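# Unpeg postcards from a line, stack them, box the clothespins

## Task

Remove every postcard from the line and leave them lying flat in one stack on the mat, and put all the clothespins inside the box.

## Robot and tools

Robot: two arms, left_arm and right_arm, each ending in a two-finger gripper with a wrist camera. Base positions in the scene frame: left_arm (+0.023, +0.362, +0.006) m, right_arm (-0.017, -0.293, +0.001) m, both turned almost not at all about z. A camera stand is fixed to the floor behind them.

Frame: one frame for all poses, velocities and targets. Its origin is at table-top height, halfway between the two nominal bases; +z up, +x forward over the table, +y toward left_arm. Image left/right does not match arm names. A gripper's fingers point along its own +z and spread along its own y. end_effector_position is the spot between the pads, roughly 1 cm short of the fingertips. Printed poses may be a few cm off, worse at long reach.

A row is 14 numbers, each in [-1, 1]: dx, dy, dz, rx, ry, rz, opening for left_arm, then the same seven for right_arm. Both arms always appear. dx, dy, dz are an offset along scene axes, where 1.0 = 0.6 m; rx, ry, rz form one rotation vector, 1.0 = 180 degrees, turning about the Hand target point. These six are offsets, not poses: they count from the arm's Hand target at the moment the action or move begins, never from the previous row, so sending the same offset twice moves twice as far. All six zero re-requests the current Hand target. opening is absolute: +1 fully open (0.093 m), -1 closed. Zero for opening is a real half-open command, so to leave a gripper alone resend its present value (see Tool commands). Orientation requests more than 40 degrees from the measured one are clipped each step.

execute_actions(actions, cameras): actions is a list of actions; each action is up to 15 rows, one per 1/30 s step; a short action repeats its last row to fill 15 steps. An empty list returns state plus all images. cameras picks images by name (cam_head_left, cam_head_right, cam_high, cam_low, cam_left_wrist, cam_right_wrist), ["all"] or []; a wrong name voids the call.

move(target, speed, blend, opening_speed, grip_force, blocking, cameras): drives each gripper in a straight line toward its target row (offsets from the Hand target), or through a list of up to 15 rows, each also counted from that same starting Hand target. speed is m/s, 0.002 to 2.9, default 0.25 (turns up to twice that in rad/s), one value or one per target. blend in m rounds corners in a list; 0 stops at each point. opening_speed is units of the -1..+1 scale per second, at least 0.2. grip_force is newtons per pad, 10 to 50 (50 = full), one value or one per arm; it persists, and low values close slowly. blocking=false returns after about 0.5 s while the move continues. Paths do not avoid obstacles or the other arm, last at most 10 s, and can overshoot when fast or stretched. Do not route a gripper close past its own base. The result adds a move: line: done, off_target, moving, held or fault, plus limits such as paced (pose clipped) or held (steps withheld). done means within 10 mm and 2 degrees, not that anything is touched.

wait(seconds 0 to 10, cameras): lets time pass holding commands; returns early if a running move ends. stop(cameras): brakes the current move. zoom_image(camera, region [x0, y0, x1, y1] in pixels, at most 504 by 504) enlarges part of the newest image of cam_head_left, cam_head_right, cam_high, cam_left_wrist or cam_right_wrist. finished_scene(scene): give the current scene's integer number; it ends the scene irreversibly, so call it only when the cards lie stacked and the pins are boxed.

Results: end_effector_position (m) and end_effector_quat_wxyz, Hand target (basis for the next offsets; the gripper often rests short of it, and a further command, even zeros, re-asks; add the missing distance if needed), Tool commands, grip_measured, Joint positions (rad; the last entry is the finger gap in m), joint torques, Joint velocities (may read within noise), and step readings for action calls. Joint ranges: waist -2.618 to 3.054, shoulder 0 to 3.142, elbow 0 to 3.142 (straight 2.901), wrist pitch and yaw -1.571 to 1.571, wrist roll -2.094 to 2.094.

Gripping: grip_measured is the motor's position on the same -1..+1 scale. Pads meet near -0.94; add about 0.0208 per mm of object width to get the touching reading; each gripper may read up to 0.02 high. For a firm grip on a rigid part send about 0.24 below its touching value; for thin cards send -1 (the reading alone will not confirm the hold). Keep sending the closing number while carrying; release with a value well above the object's width reading. A sudden jump far below the width value squeezes hard for an instant.

Caution: nothing may fall or be left off the table. Set parts down gently rather than dropping or releasing them while moving. Avoid fast impacts, hard presses against the table or fixtures, and any contact between the arms or grippers, including one gripper closing on the other's fingers; the clearance check does not guard grippers. Avoid straining the wrist camera cables. A blocked arm keeps pushing until you command it back past the gripper. Motors heat when holding loads, stretched out, or pushing: MOTOR HOT appears at 75 °C, at 90 °C the arm folds and stops working, at 100 °C it collapses. Loose objects can occasionally be nudged by outside pushes, so check with cameras after each step.

Each tool is called after ">>>" as name(argument=value, ...) on one line, values as JSON.

## Session

>>> execute_actions(actions=[])

Scene clock: 0.00 s.
left_arm: end_effector_position=(+0.2614, +0.3460, +0.1521) grip_measured=+1.000 end_effector_quat_wxyz=(+0.584, -0.099, +0.805, +0.036) | right_arm: end_effector_position=(+0.2777, -0.1510, +0.2786) grip_measured=+1.000 end_effector_quat_wxyz=(+0.722, +0.027, +0.656, +0.217)
Joint positions: left_arm=[-0.471 0.368 0.209 -0.248 -0.653 -0.317 0.093] | right_arm=[0.653 0.888 0.345 0.693 0.393 0.277 0.093]
Joint velocities: within noise
Joint torques (N m): no reading
Heat: left arm: 31 °C; right arm: 34 °C.
Hand target: left_arm +0.2624, +0.3456, +0.1585; +0.590, -0.102, +0.801, +0.033 | right_arm +0.2775, -0.1511, +0.2853; +0.727, +0.030, +0.649, +0.222
Tool commands: left_gripper/opening=+1.0 right_gripper/opening=+1.0

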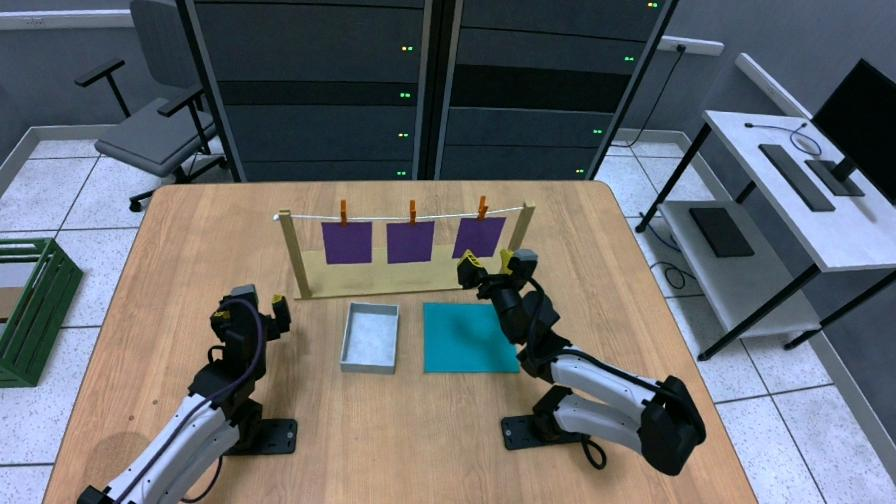

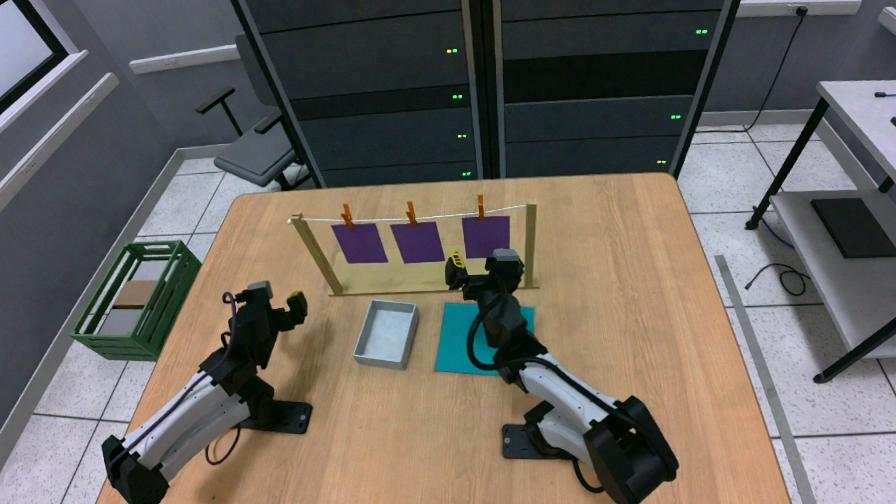

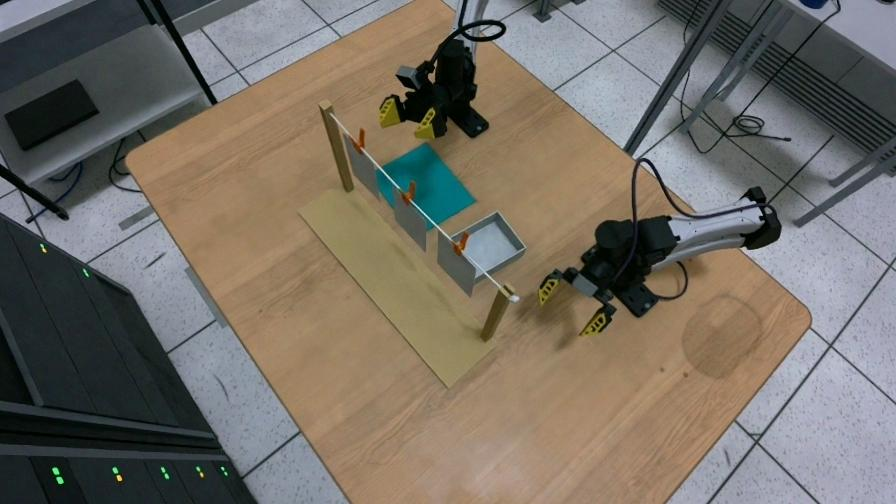

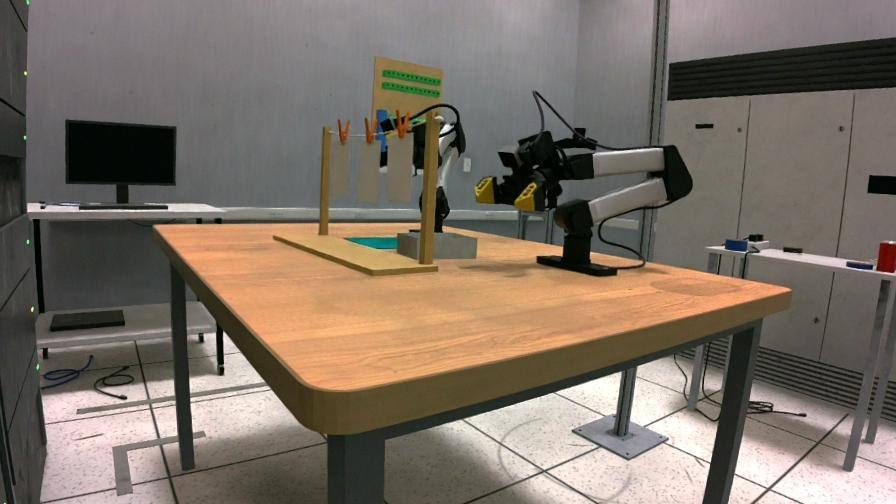

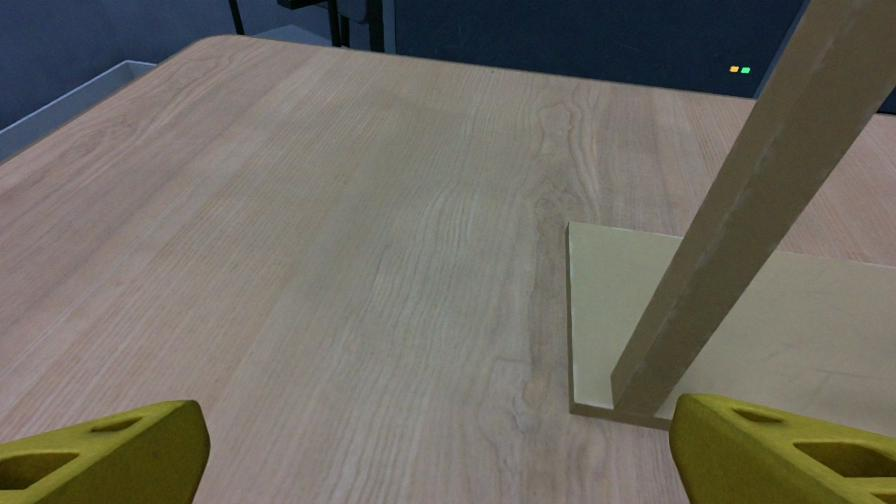

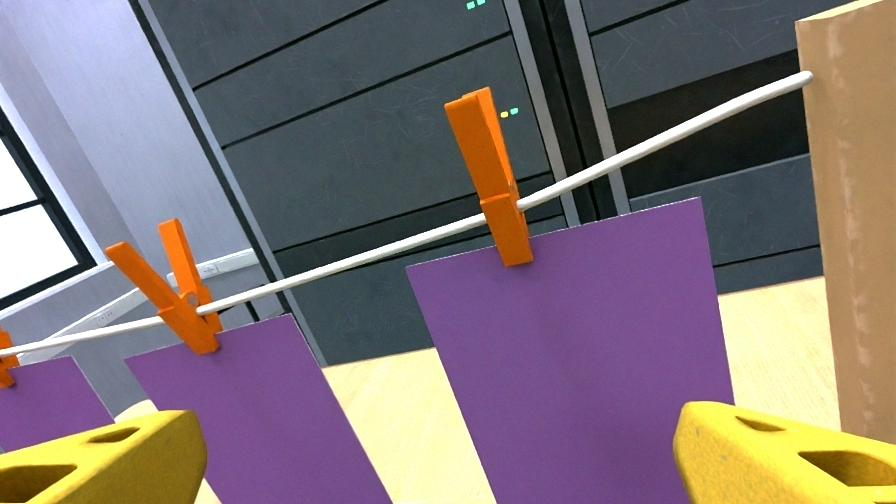

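>>> zoom_image(camera="cam_low", region=[300, 90, 560, 290])

>>> zoom_image(camera="cam_high", region=[300, 80, 540, 350])

>>> zoom_image(camera="cam_head_left", region=[260, 180, 560, 390])

Scaled by 1.938 from the camera's 896x504 image, which has a finer 1280x720 frame.

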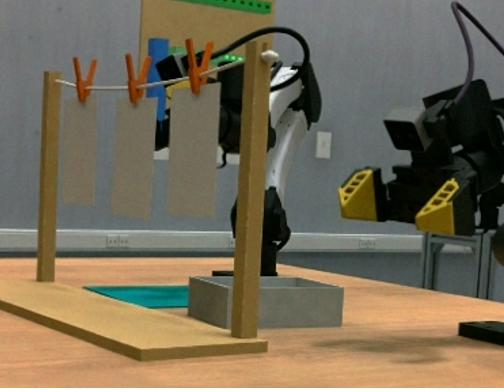

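Scaled by 1.867 from the camera's 896x504 image, which has a finer 1280x720 frame.

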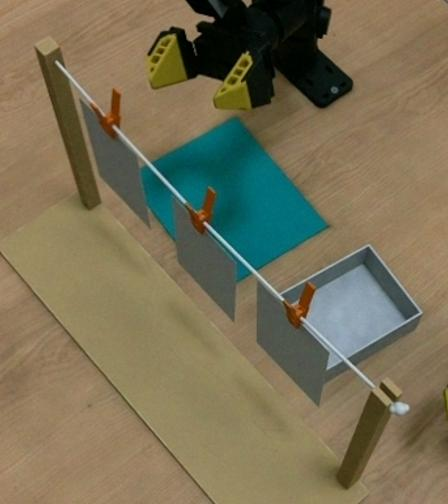

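Scaled by 1.680 from the camera's 896x504 image, which has a finer 1280x720 frame.

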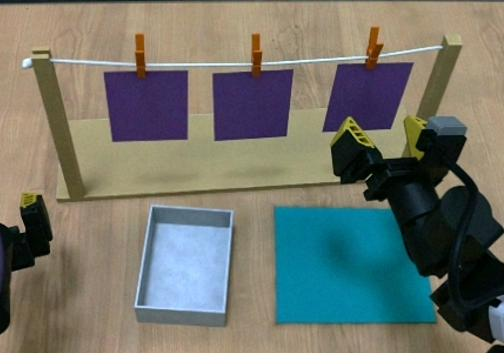

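>>> move(target=[0.08,-0.243,0.485,-0.454,0.391,0.288,1,0.05,0.06,0.275,0.383,0.622,-0.203,1], cameras=["all"])

Scene clock: 50.93 s.
left_arm: end_effector_position=(+0.3082, +0.1988, +0.4494) grip_measured=+1.000 end_effector_quat_wxyz=(+0.119, +0.640, -0.613, +0.448) | right_arm: end_effector_position=(+0.3063, -0.1159, +0.4517) grip_measured=+1.000 end_effector_quat_wxyz=(-0.105, +0.612, +0.628, +0.469)
Joint positions: left_arm=[-0.169 1.627 2.411 -1.576 0.641 -2.094 0.093] | right_arm=[0.229 1.786 2.6 -1.553 -0.645 2.063 0.093]
Joint torques (N m): left_arm=[0.81 -3.4 6.15 1.84 0.41 -0.1] | right_arm=[-0.69 -4.08 5.04 1.75 -0.61 0.19]
Heat: left arm: 37 °C; right arm: 39 °C.
Hand target: left_arm +0.3104, +0.1997, +0.4496; +0.183, +0.682, -0.683, +0.184 | right_arm +0.3075, -0.1151, +0.4503; -0.184, +0.682, +0.683, +0.183
Off the commanded pose: left_arm 0.002 m, 33 deg | right_arm 0.002 m, 36 deg.
joint sent to its limit (left arm) — joint 4 (wrist pitch), lower limit; joint 6 (wrist roll), lower limit. The joint targets are off in orientation, not in position.
joint sent to its limit (right arm) — joint 4 (wrist pitch), lower limit; joint 6 (wrist roll), upper limit. The joint targets are off in orientation, not in position.
move: off_target (left_arm, right_arm)

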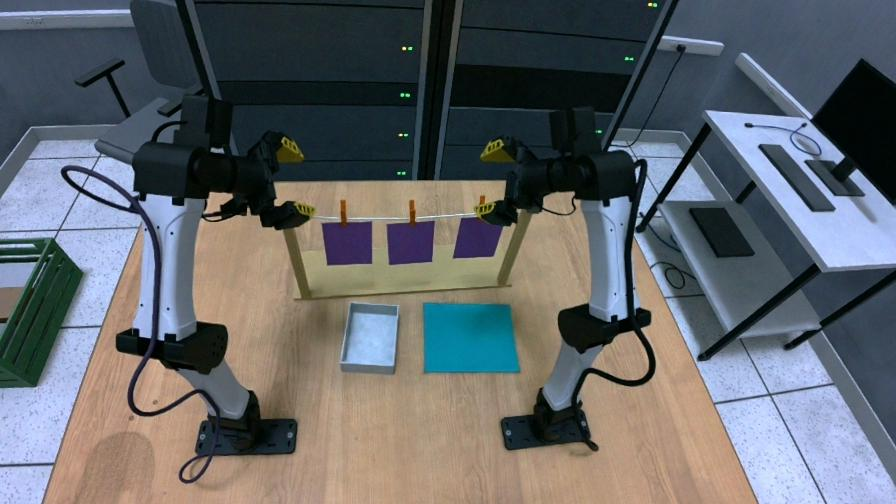

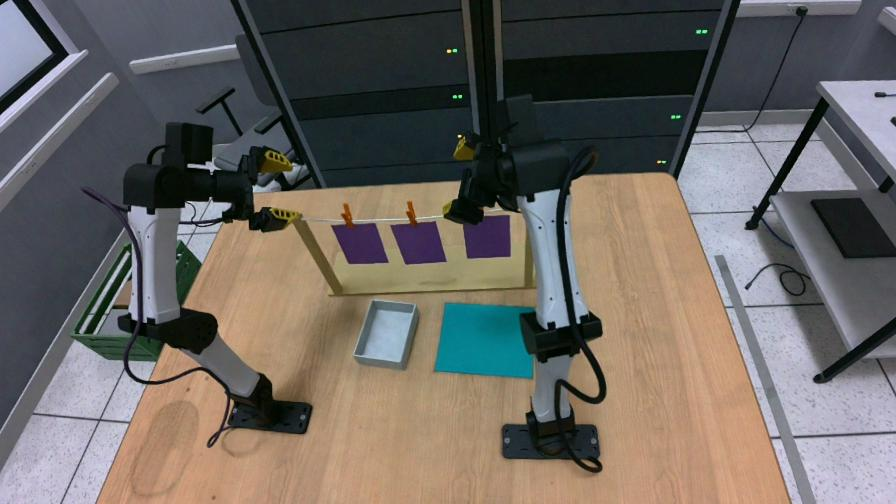

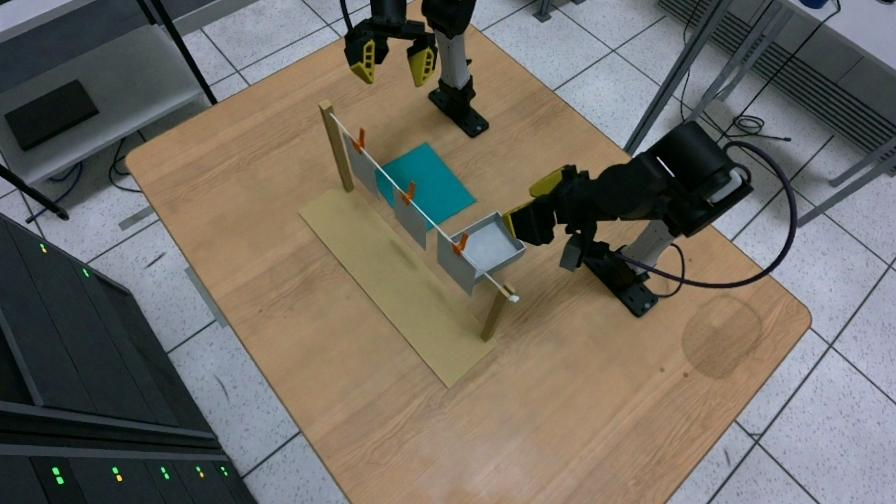

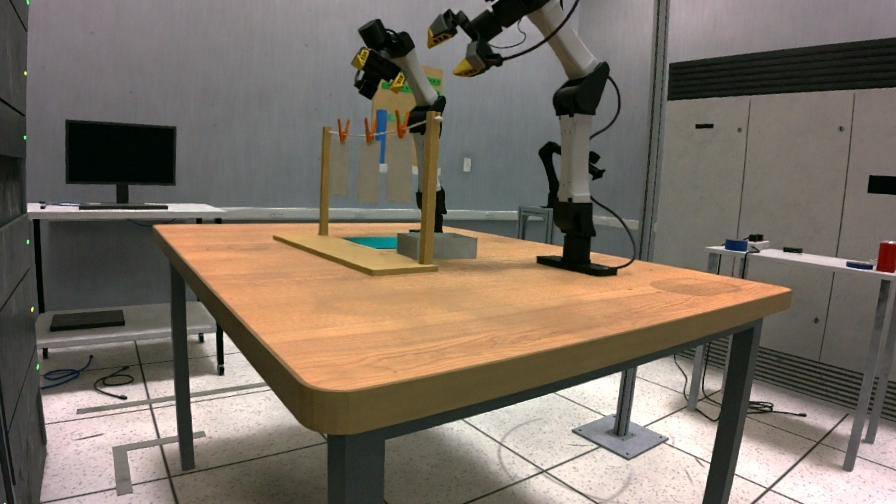

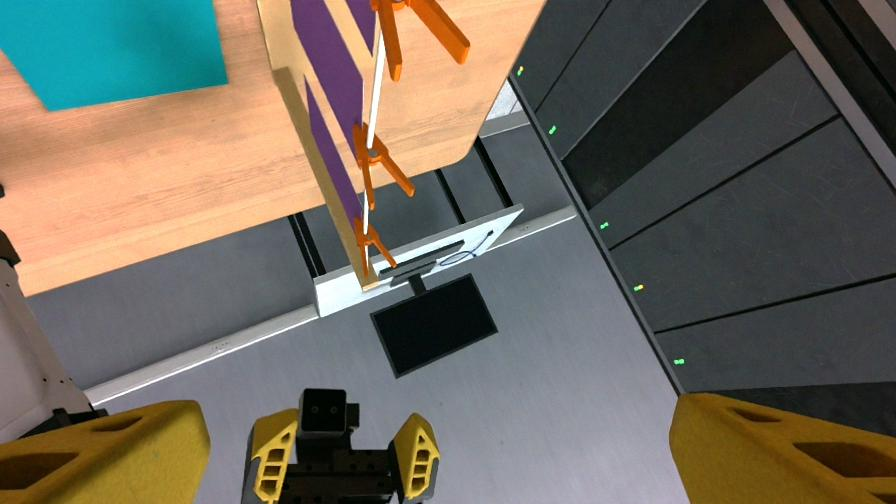

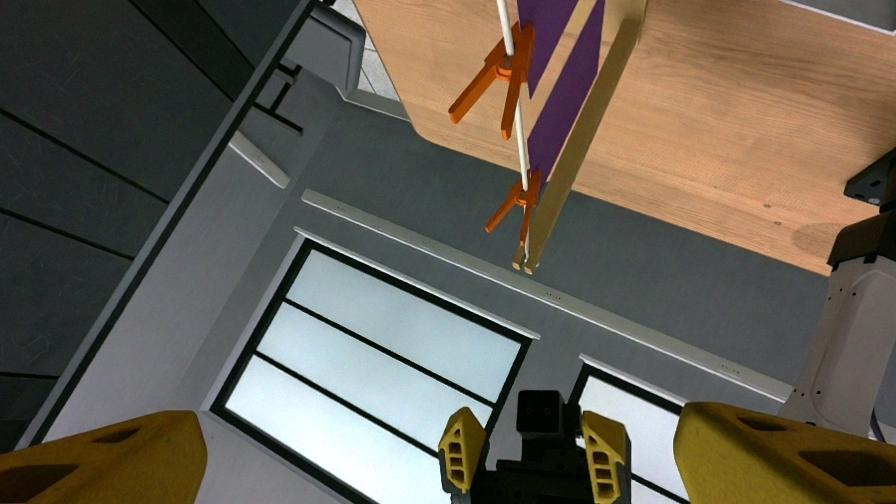

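>>> move(target=[0.1,-0.03,-0.06,0,0,0,1,0.12,0.03,-0.08,0,0,0,1], cameras=["cam_head_left","cam_low","cam_left_wrist","cam_right_wrist"])

Scene clock: 70.10 s.
left_arm: end_effector_position=(+0.3697, +0.1832, +0.4112) grip_measured=+1.000 end_effector_quat_wxyz=(+0.140, +0.661, -0.614, +0.408) | right_arm: end_effector_position=(+0.3788, -0.0985, +0.4034) grip_measured=+1.000 end_effector_quat_wxyz=(-0.125, +0.631, +0.628, +0.439)
Joint positions: left_arm=[-0.18 1.853 2.539 -1.576 0.631 -2.094 0.093] | right_arm=[0.23 2.067 2.802 -1.553 -0.645 2.063 0.093]
Joint torques (N m): left_arm=[-0.46 -6 7.97 1.71 0.21 -0.09] | right_arm=[0.18 -6.71 6.23 1.55 -0.28 0.23]
Heat: left arm: 38 °C; right arm: 38 °C.
Hand target: left_arm +0.3704, +0.1818, +0.4136; +0.183, +0.682, -0.683, +0.184 | right_arm +0.3795, -0.0971, +0.4023; -0.184, +0.682, +0.683, +0.183
Off the commanded pose: left_arm 0.003 m, 28 deg | right_arm 0.002 m, 31 deg.
joint sent to its limit (left arm) — joint 4 (wrist pitch), lower limit; joint 6 (wrist roll), lower limit. The joint targets are off in orientation, not in position.
joint sent to its limit (right arm) — joint 4 (wrist pitch), lower limit; joint 6 (wrist roll), upper limit. The joint targets are off in orientation, not in position.
move: off_target (left_arm, right_arm)
Images, in order (width x height): cam_head_left 896x504, cam_low 896x504, cam_left_wrist 896x504, cam_right_wrist 896x504.

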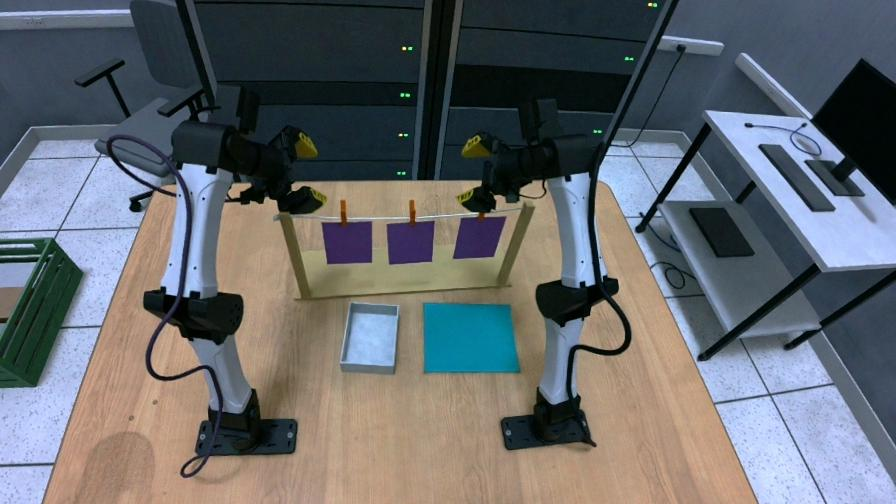

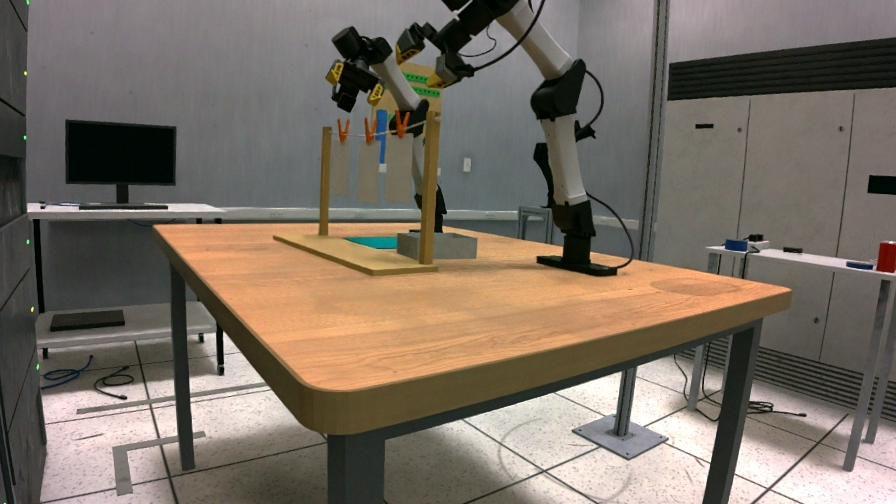

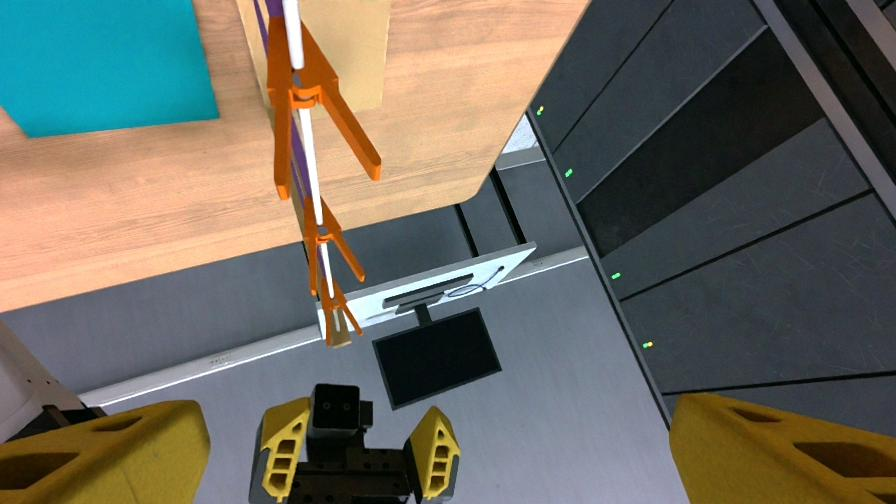

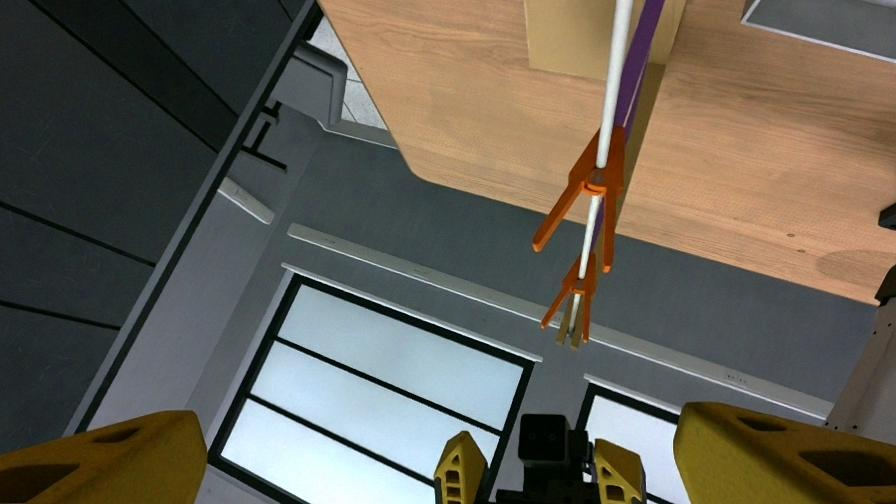

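>>> move(target=[[0,0,0,0,-0.25,-0.433,1,0,0,0,0,-0.25,0.433,1],[0,0,0,0,-0.61,-0.79,1,0,0,0,0,-0.61,0.79,1]], blend=0.05, speed=0.6, cameras=["all"])

Scene clock: 108.10 s.
left_arm: end_effector_position=(+0.3658, +0.1820, +0.4226) grip_measured=+1.000 end_effector_quat_wxyz=(+0.428, +0.581, +0.651, -0.236) | right_arm: end_effector_position=(+0.3782, -0.0984, +0.4065) grip_measured=+1.000 end_effector_quat_wxyz=(+0.438, -0.565, +0.656, +0.242)
Joint positions: left_arm=[-0.111 1.866 2.526 -1.578 0.853 1.002 0.093] | right_arm=[0.172 2.095 2.792 -1.555 -0.848 -0.921 0.093]
Joint torques (N m): left_arm=[0.4 -5.71 4.25 1.61 0.53 0.04] | right_arm=[-0.27 -6.97 4.41 1.49 -0.77 -0.2]
Heat: left arm: 40 °C; right arm: 38 °C.
Hand target: left_arm +0.3704, +0.1818, +0.4135; +0.271, +0.651, +0.654, -0.273 | right_arm +0.3795, -0.0970, +0.4023; +0.272, -0.651, +0.655, +0.272
Off the commanded pose: left_arm 0.010 m, 20 deg | right_arm 0.005 m, 22 deg.
joint sent to its limit (left arm) — joint 4 (wrist pitch), lower limit. The joint targets are off in orientation, not in position.
joint sent to its limit (right arm) — joint 4 (wrist pitch), lower limit. The joint targets are off in orientation, not in position.
move: off_target (left_arm, right_arm)

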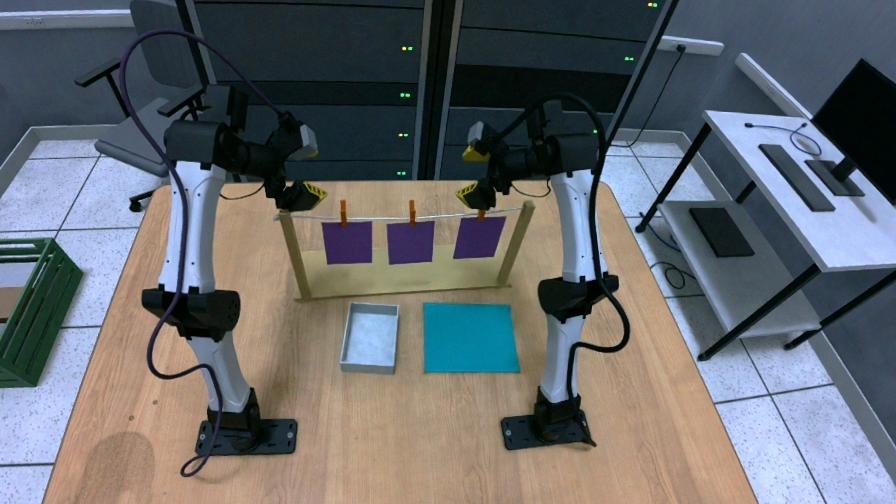

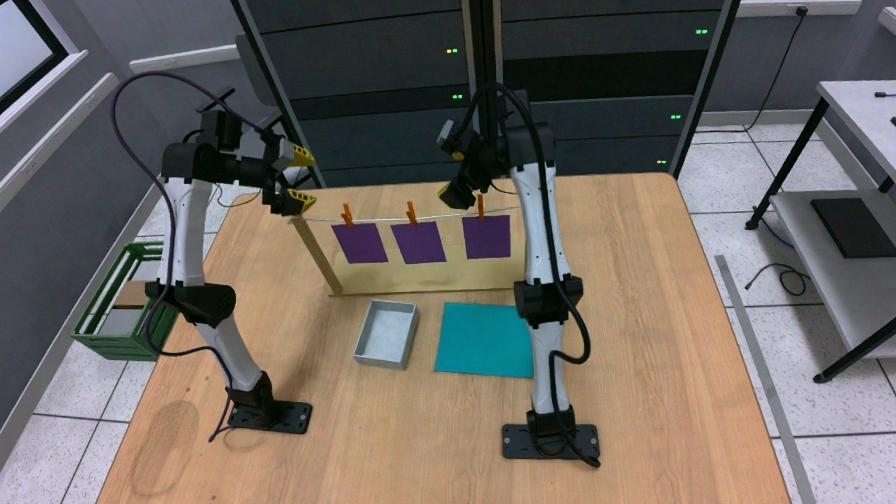

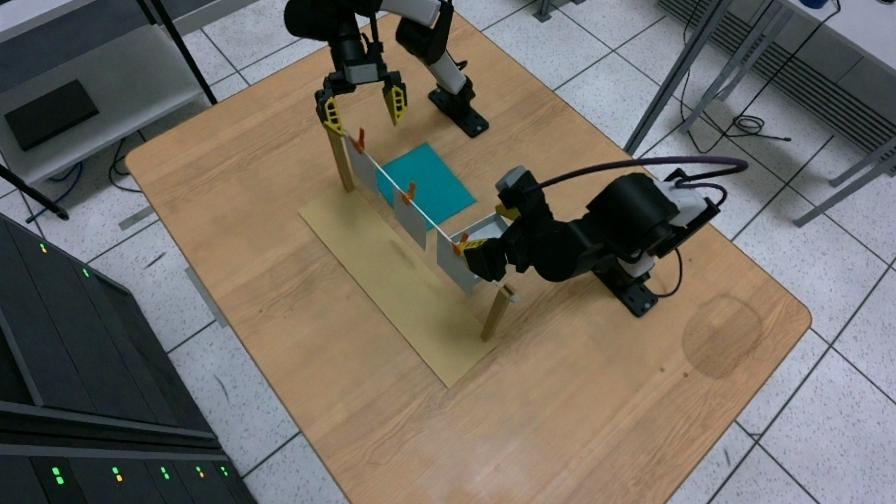

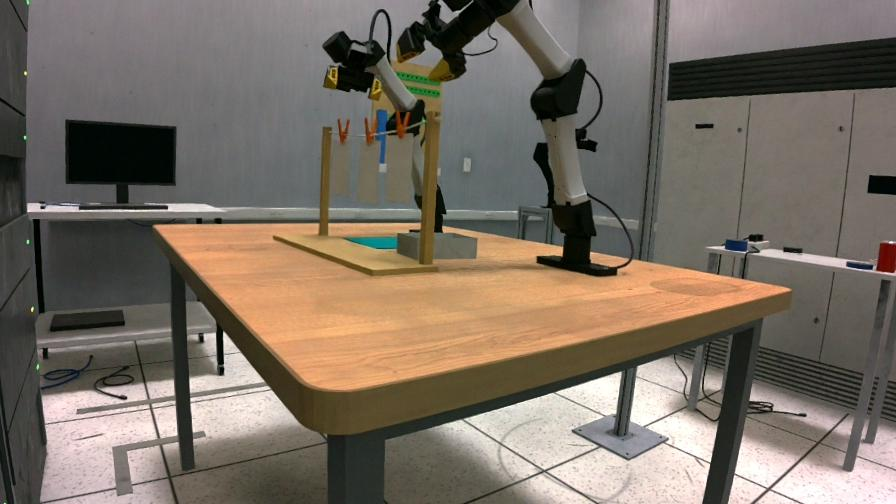

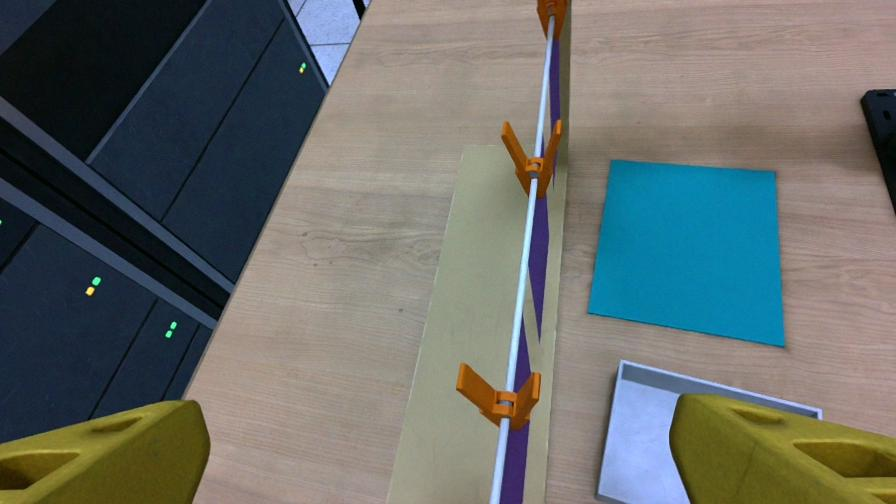

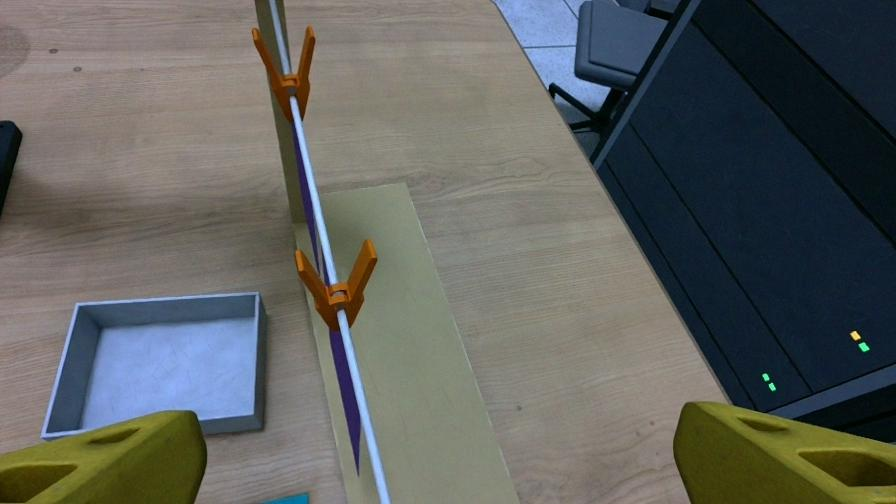

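>>> move(target=[0,-0.12,0,0,0,0,1,0,0.05,-0.04,0,0,0,1], cameras=["cam_head_left","cam_low","cam_left_wrist","cam_right_wrist"])

Scene clock: 140.20 s.
left_arm: end_effector_position=(+0.3679, +0.1109, +0.4139) grip_measured=+1.000 end_effector_quat_wxyz=(+0.397, +0.593, +0.645, -0.273) | right_arm: end_effector_position=(+0.3770, -0.0689, +0.3850) grip_measured=+1.000 end_effector_quat_wxyz=(+0.408, -0.585, +0.652, +0.257)
Joint positions: left_arm=[-0.306 2.037 2.751 -1.579 0.79 0.838 0.093] | right_arm=[0.246 2.137 2.786 -1.556 -0.824 -0.922 0.093]
Joint torques (N m): left_arm=[-0.09 -7.21 7.41 1.69 0.38 -0.14] | right_arm=[0.24 -7.3 4.75 1.48 -0.46 -0.1]
Heat: left arm: 37 °C; right arm: 38 °C.
Hand target: left_arm +0.3703, +0.1097, +0.4135; +0.271, +0.651, +0.654, -0.273 | right_arm +0.3794, -0.0670, +0.3783; +0.272, -0.651, +0.655, +0.272
Off the commanded pose: left_arm 0.003 m, 16 deg | right_arm 0.007 m, 17 deg.
joint sent to its limit (left arm) — joint 4 (wrist pitch), lower limit. The joint targets are off in orientation, not in position.
joint sent to its limit (right arm) — joint 4 (wrist pitch), lower limit. The joint targets are off in orientation, not in position.
move: off_target (left_arm, right_arm)
Images, in order (width x height): cam_head_left 896x504, cam_low 896x504, cam_left_wrist 896x504, cam_right_wrist 896x504.

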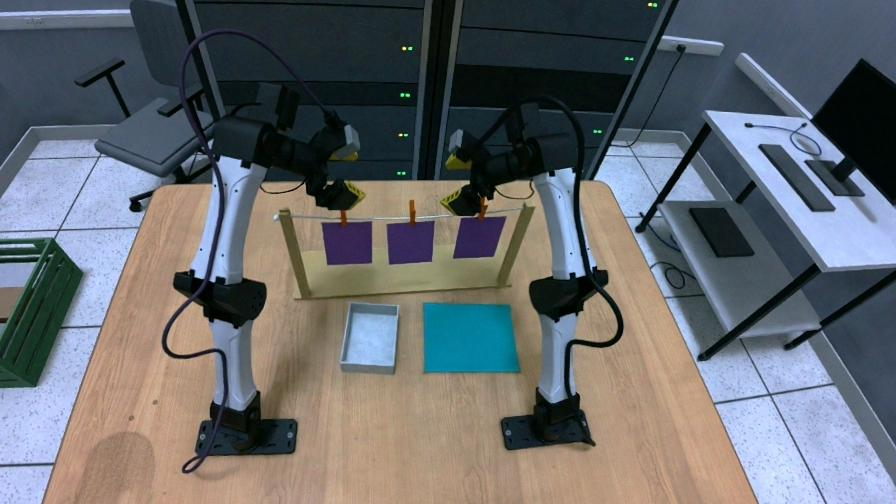

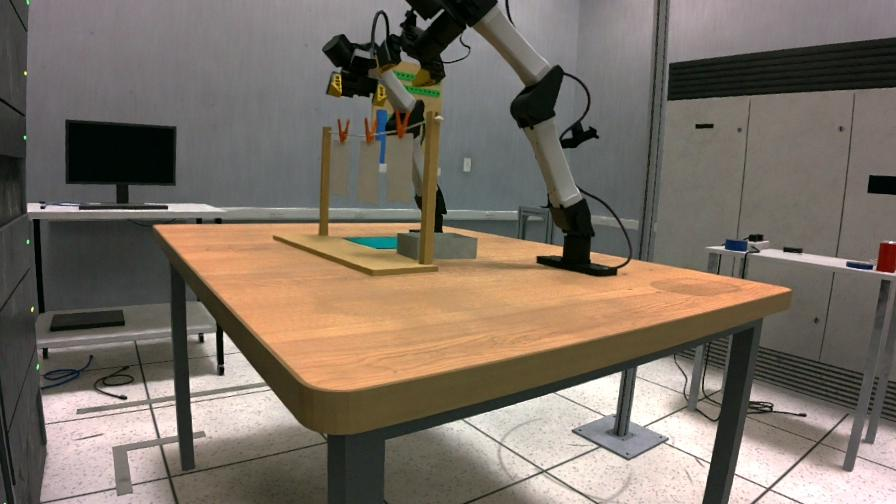

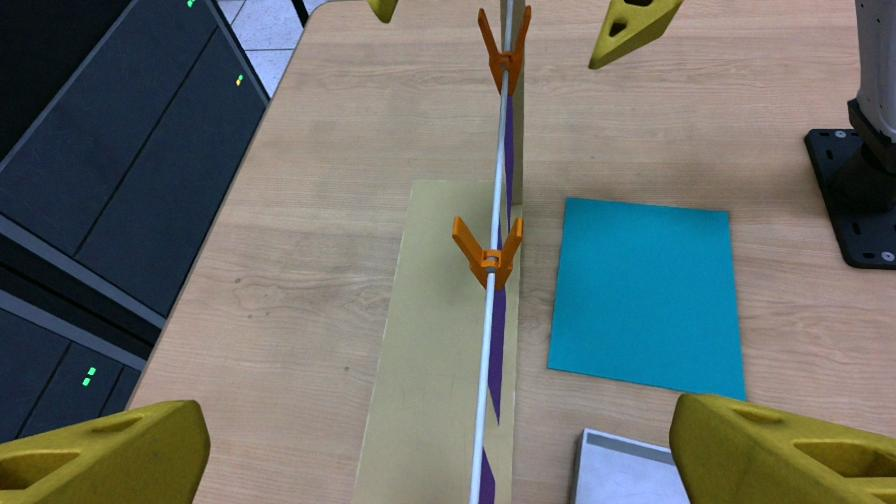

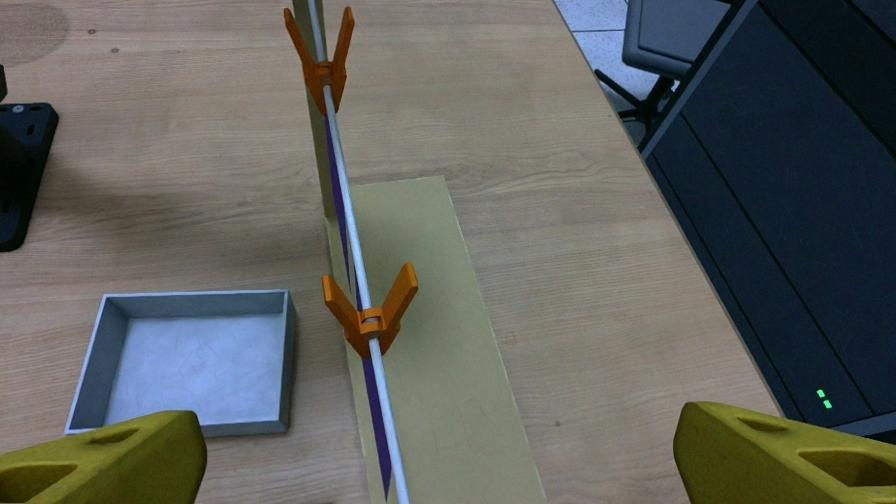

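>>> move(target=[0,-0.03,-0.02,0,0,0,1,-0.012,0.04,-0.085,0,0,0,1], speed=0.12, cameras=["cam_low","cam_high","cam_left_wrist","cam_right_wrist"])

Scene clock: 160.37 s.
left_arm: end_effector_position=(+0.3686, +0.0947, +0.4028) grip_measured=+1.000 end_effector_quat_wxyz=(+0.382, +0.601, +0.647, -0.274) | right_arm: end_effector_position=(+0.3711, -0.0454, +0.3353) grip_measured=+1.000 end_effector_quat_wxyz=(-0.340, +0.616, -0.660, -0.263)
Joint positions: left_arm=[-0.35 2.074 2.773 -1.579 0.761 0.822 0.093] | right_arm=[0.318 2.145 2.642 -1.557 -0.762 -0.981 0.093]
Joint torques (N m): left_arm=[-0.38 -7.39 7.47 1.71 0.35 -0.12] | right_arm=[0.31 -7.84 5.03 1.22 -0.52 -0.21]
Heat: left arm: 38 °C; right arm: 38 °C.
Hand target: left_arm +0.3704, +0.0918, +0.4015; +0.271, +0.651, +0.654, -0.273 | right_arm +0.3723, -0.0431, +0.3273; -0.272, +0.651, -0.655, -0.272
Off the commanded pose: left_arm 0.004 m, 14 deg | right_arm 0.008 m, 9 deg.
joint sent to its limit (left arm) — joint 4 (wrist pitch), lower limit. The joint targets are off in orientation, not in position.
joint sent to its limit (right arm) — joint 4 (wrist pitch), lower limit. The joint targets are off in orientation, not in position.
move: off_target (left_arm, right_arm)
Images, in order (width x height): cam_high 896x504, cam_low 896x504, cam_left_wrist 896x504, cam_right_wrist 896x504.

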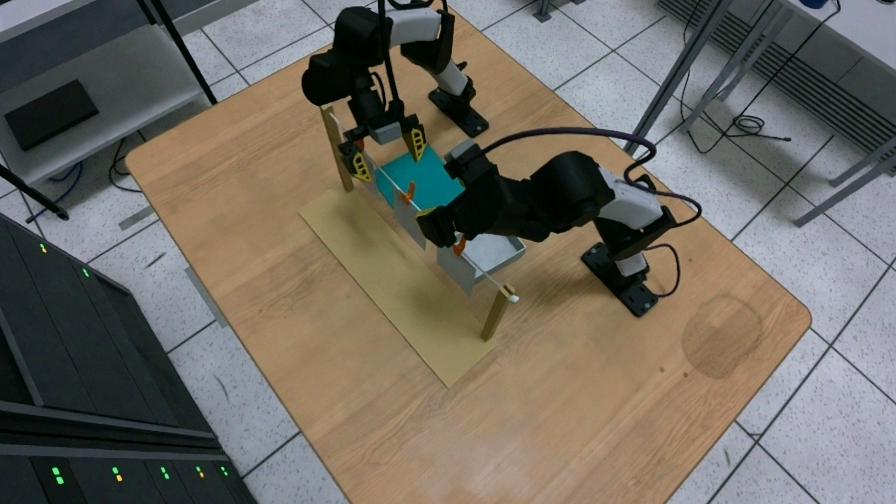

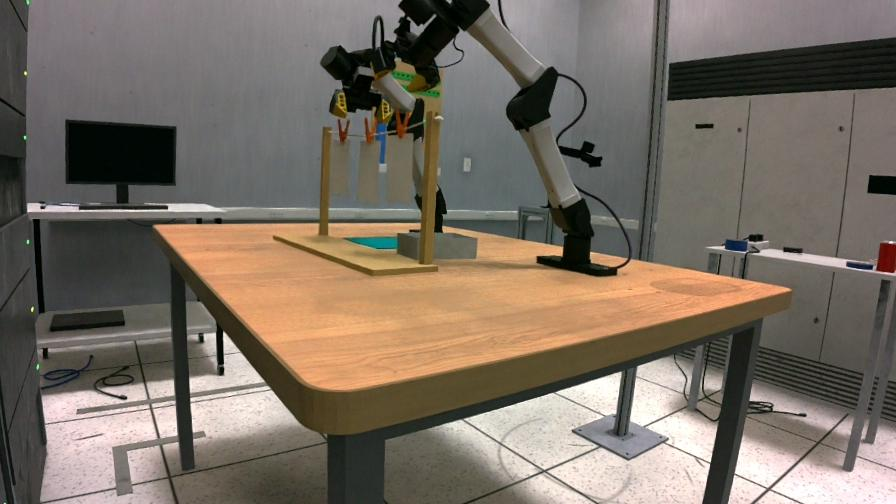

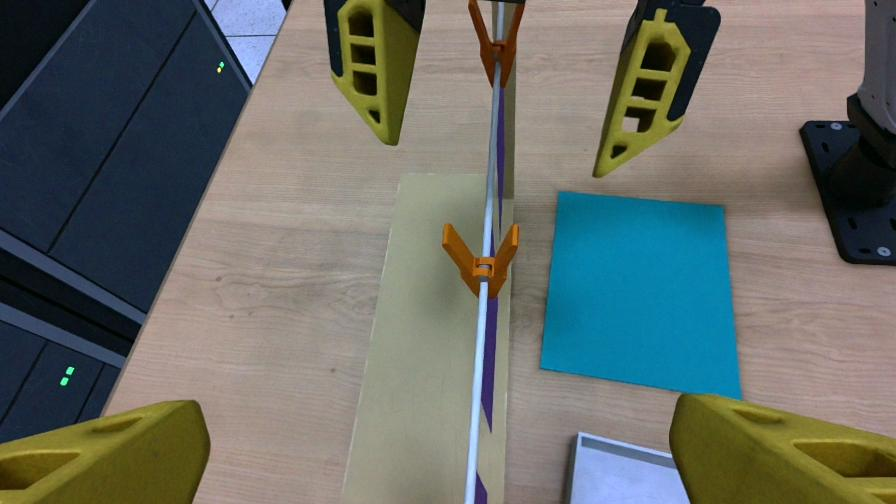

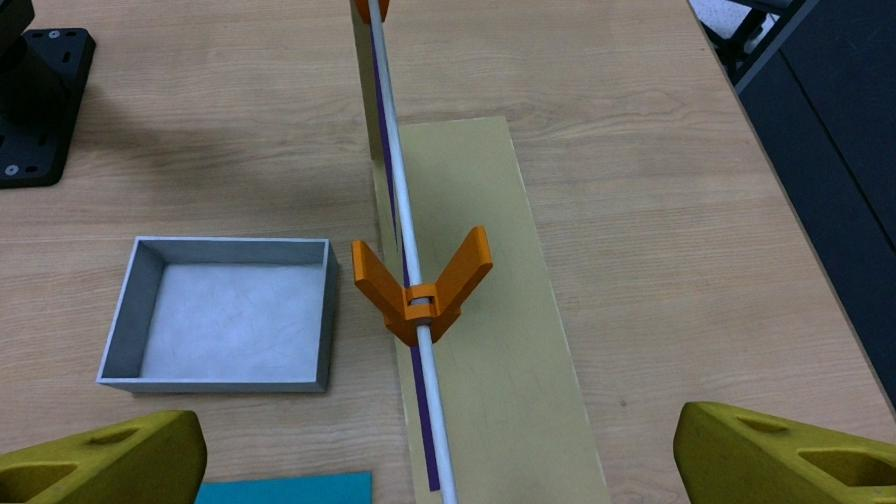

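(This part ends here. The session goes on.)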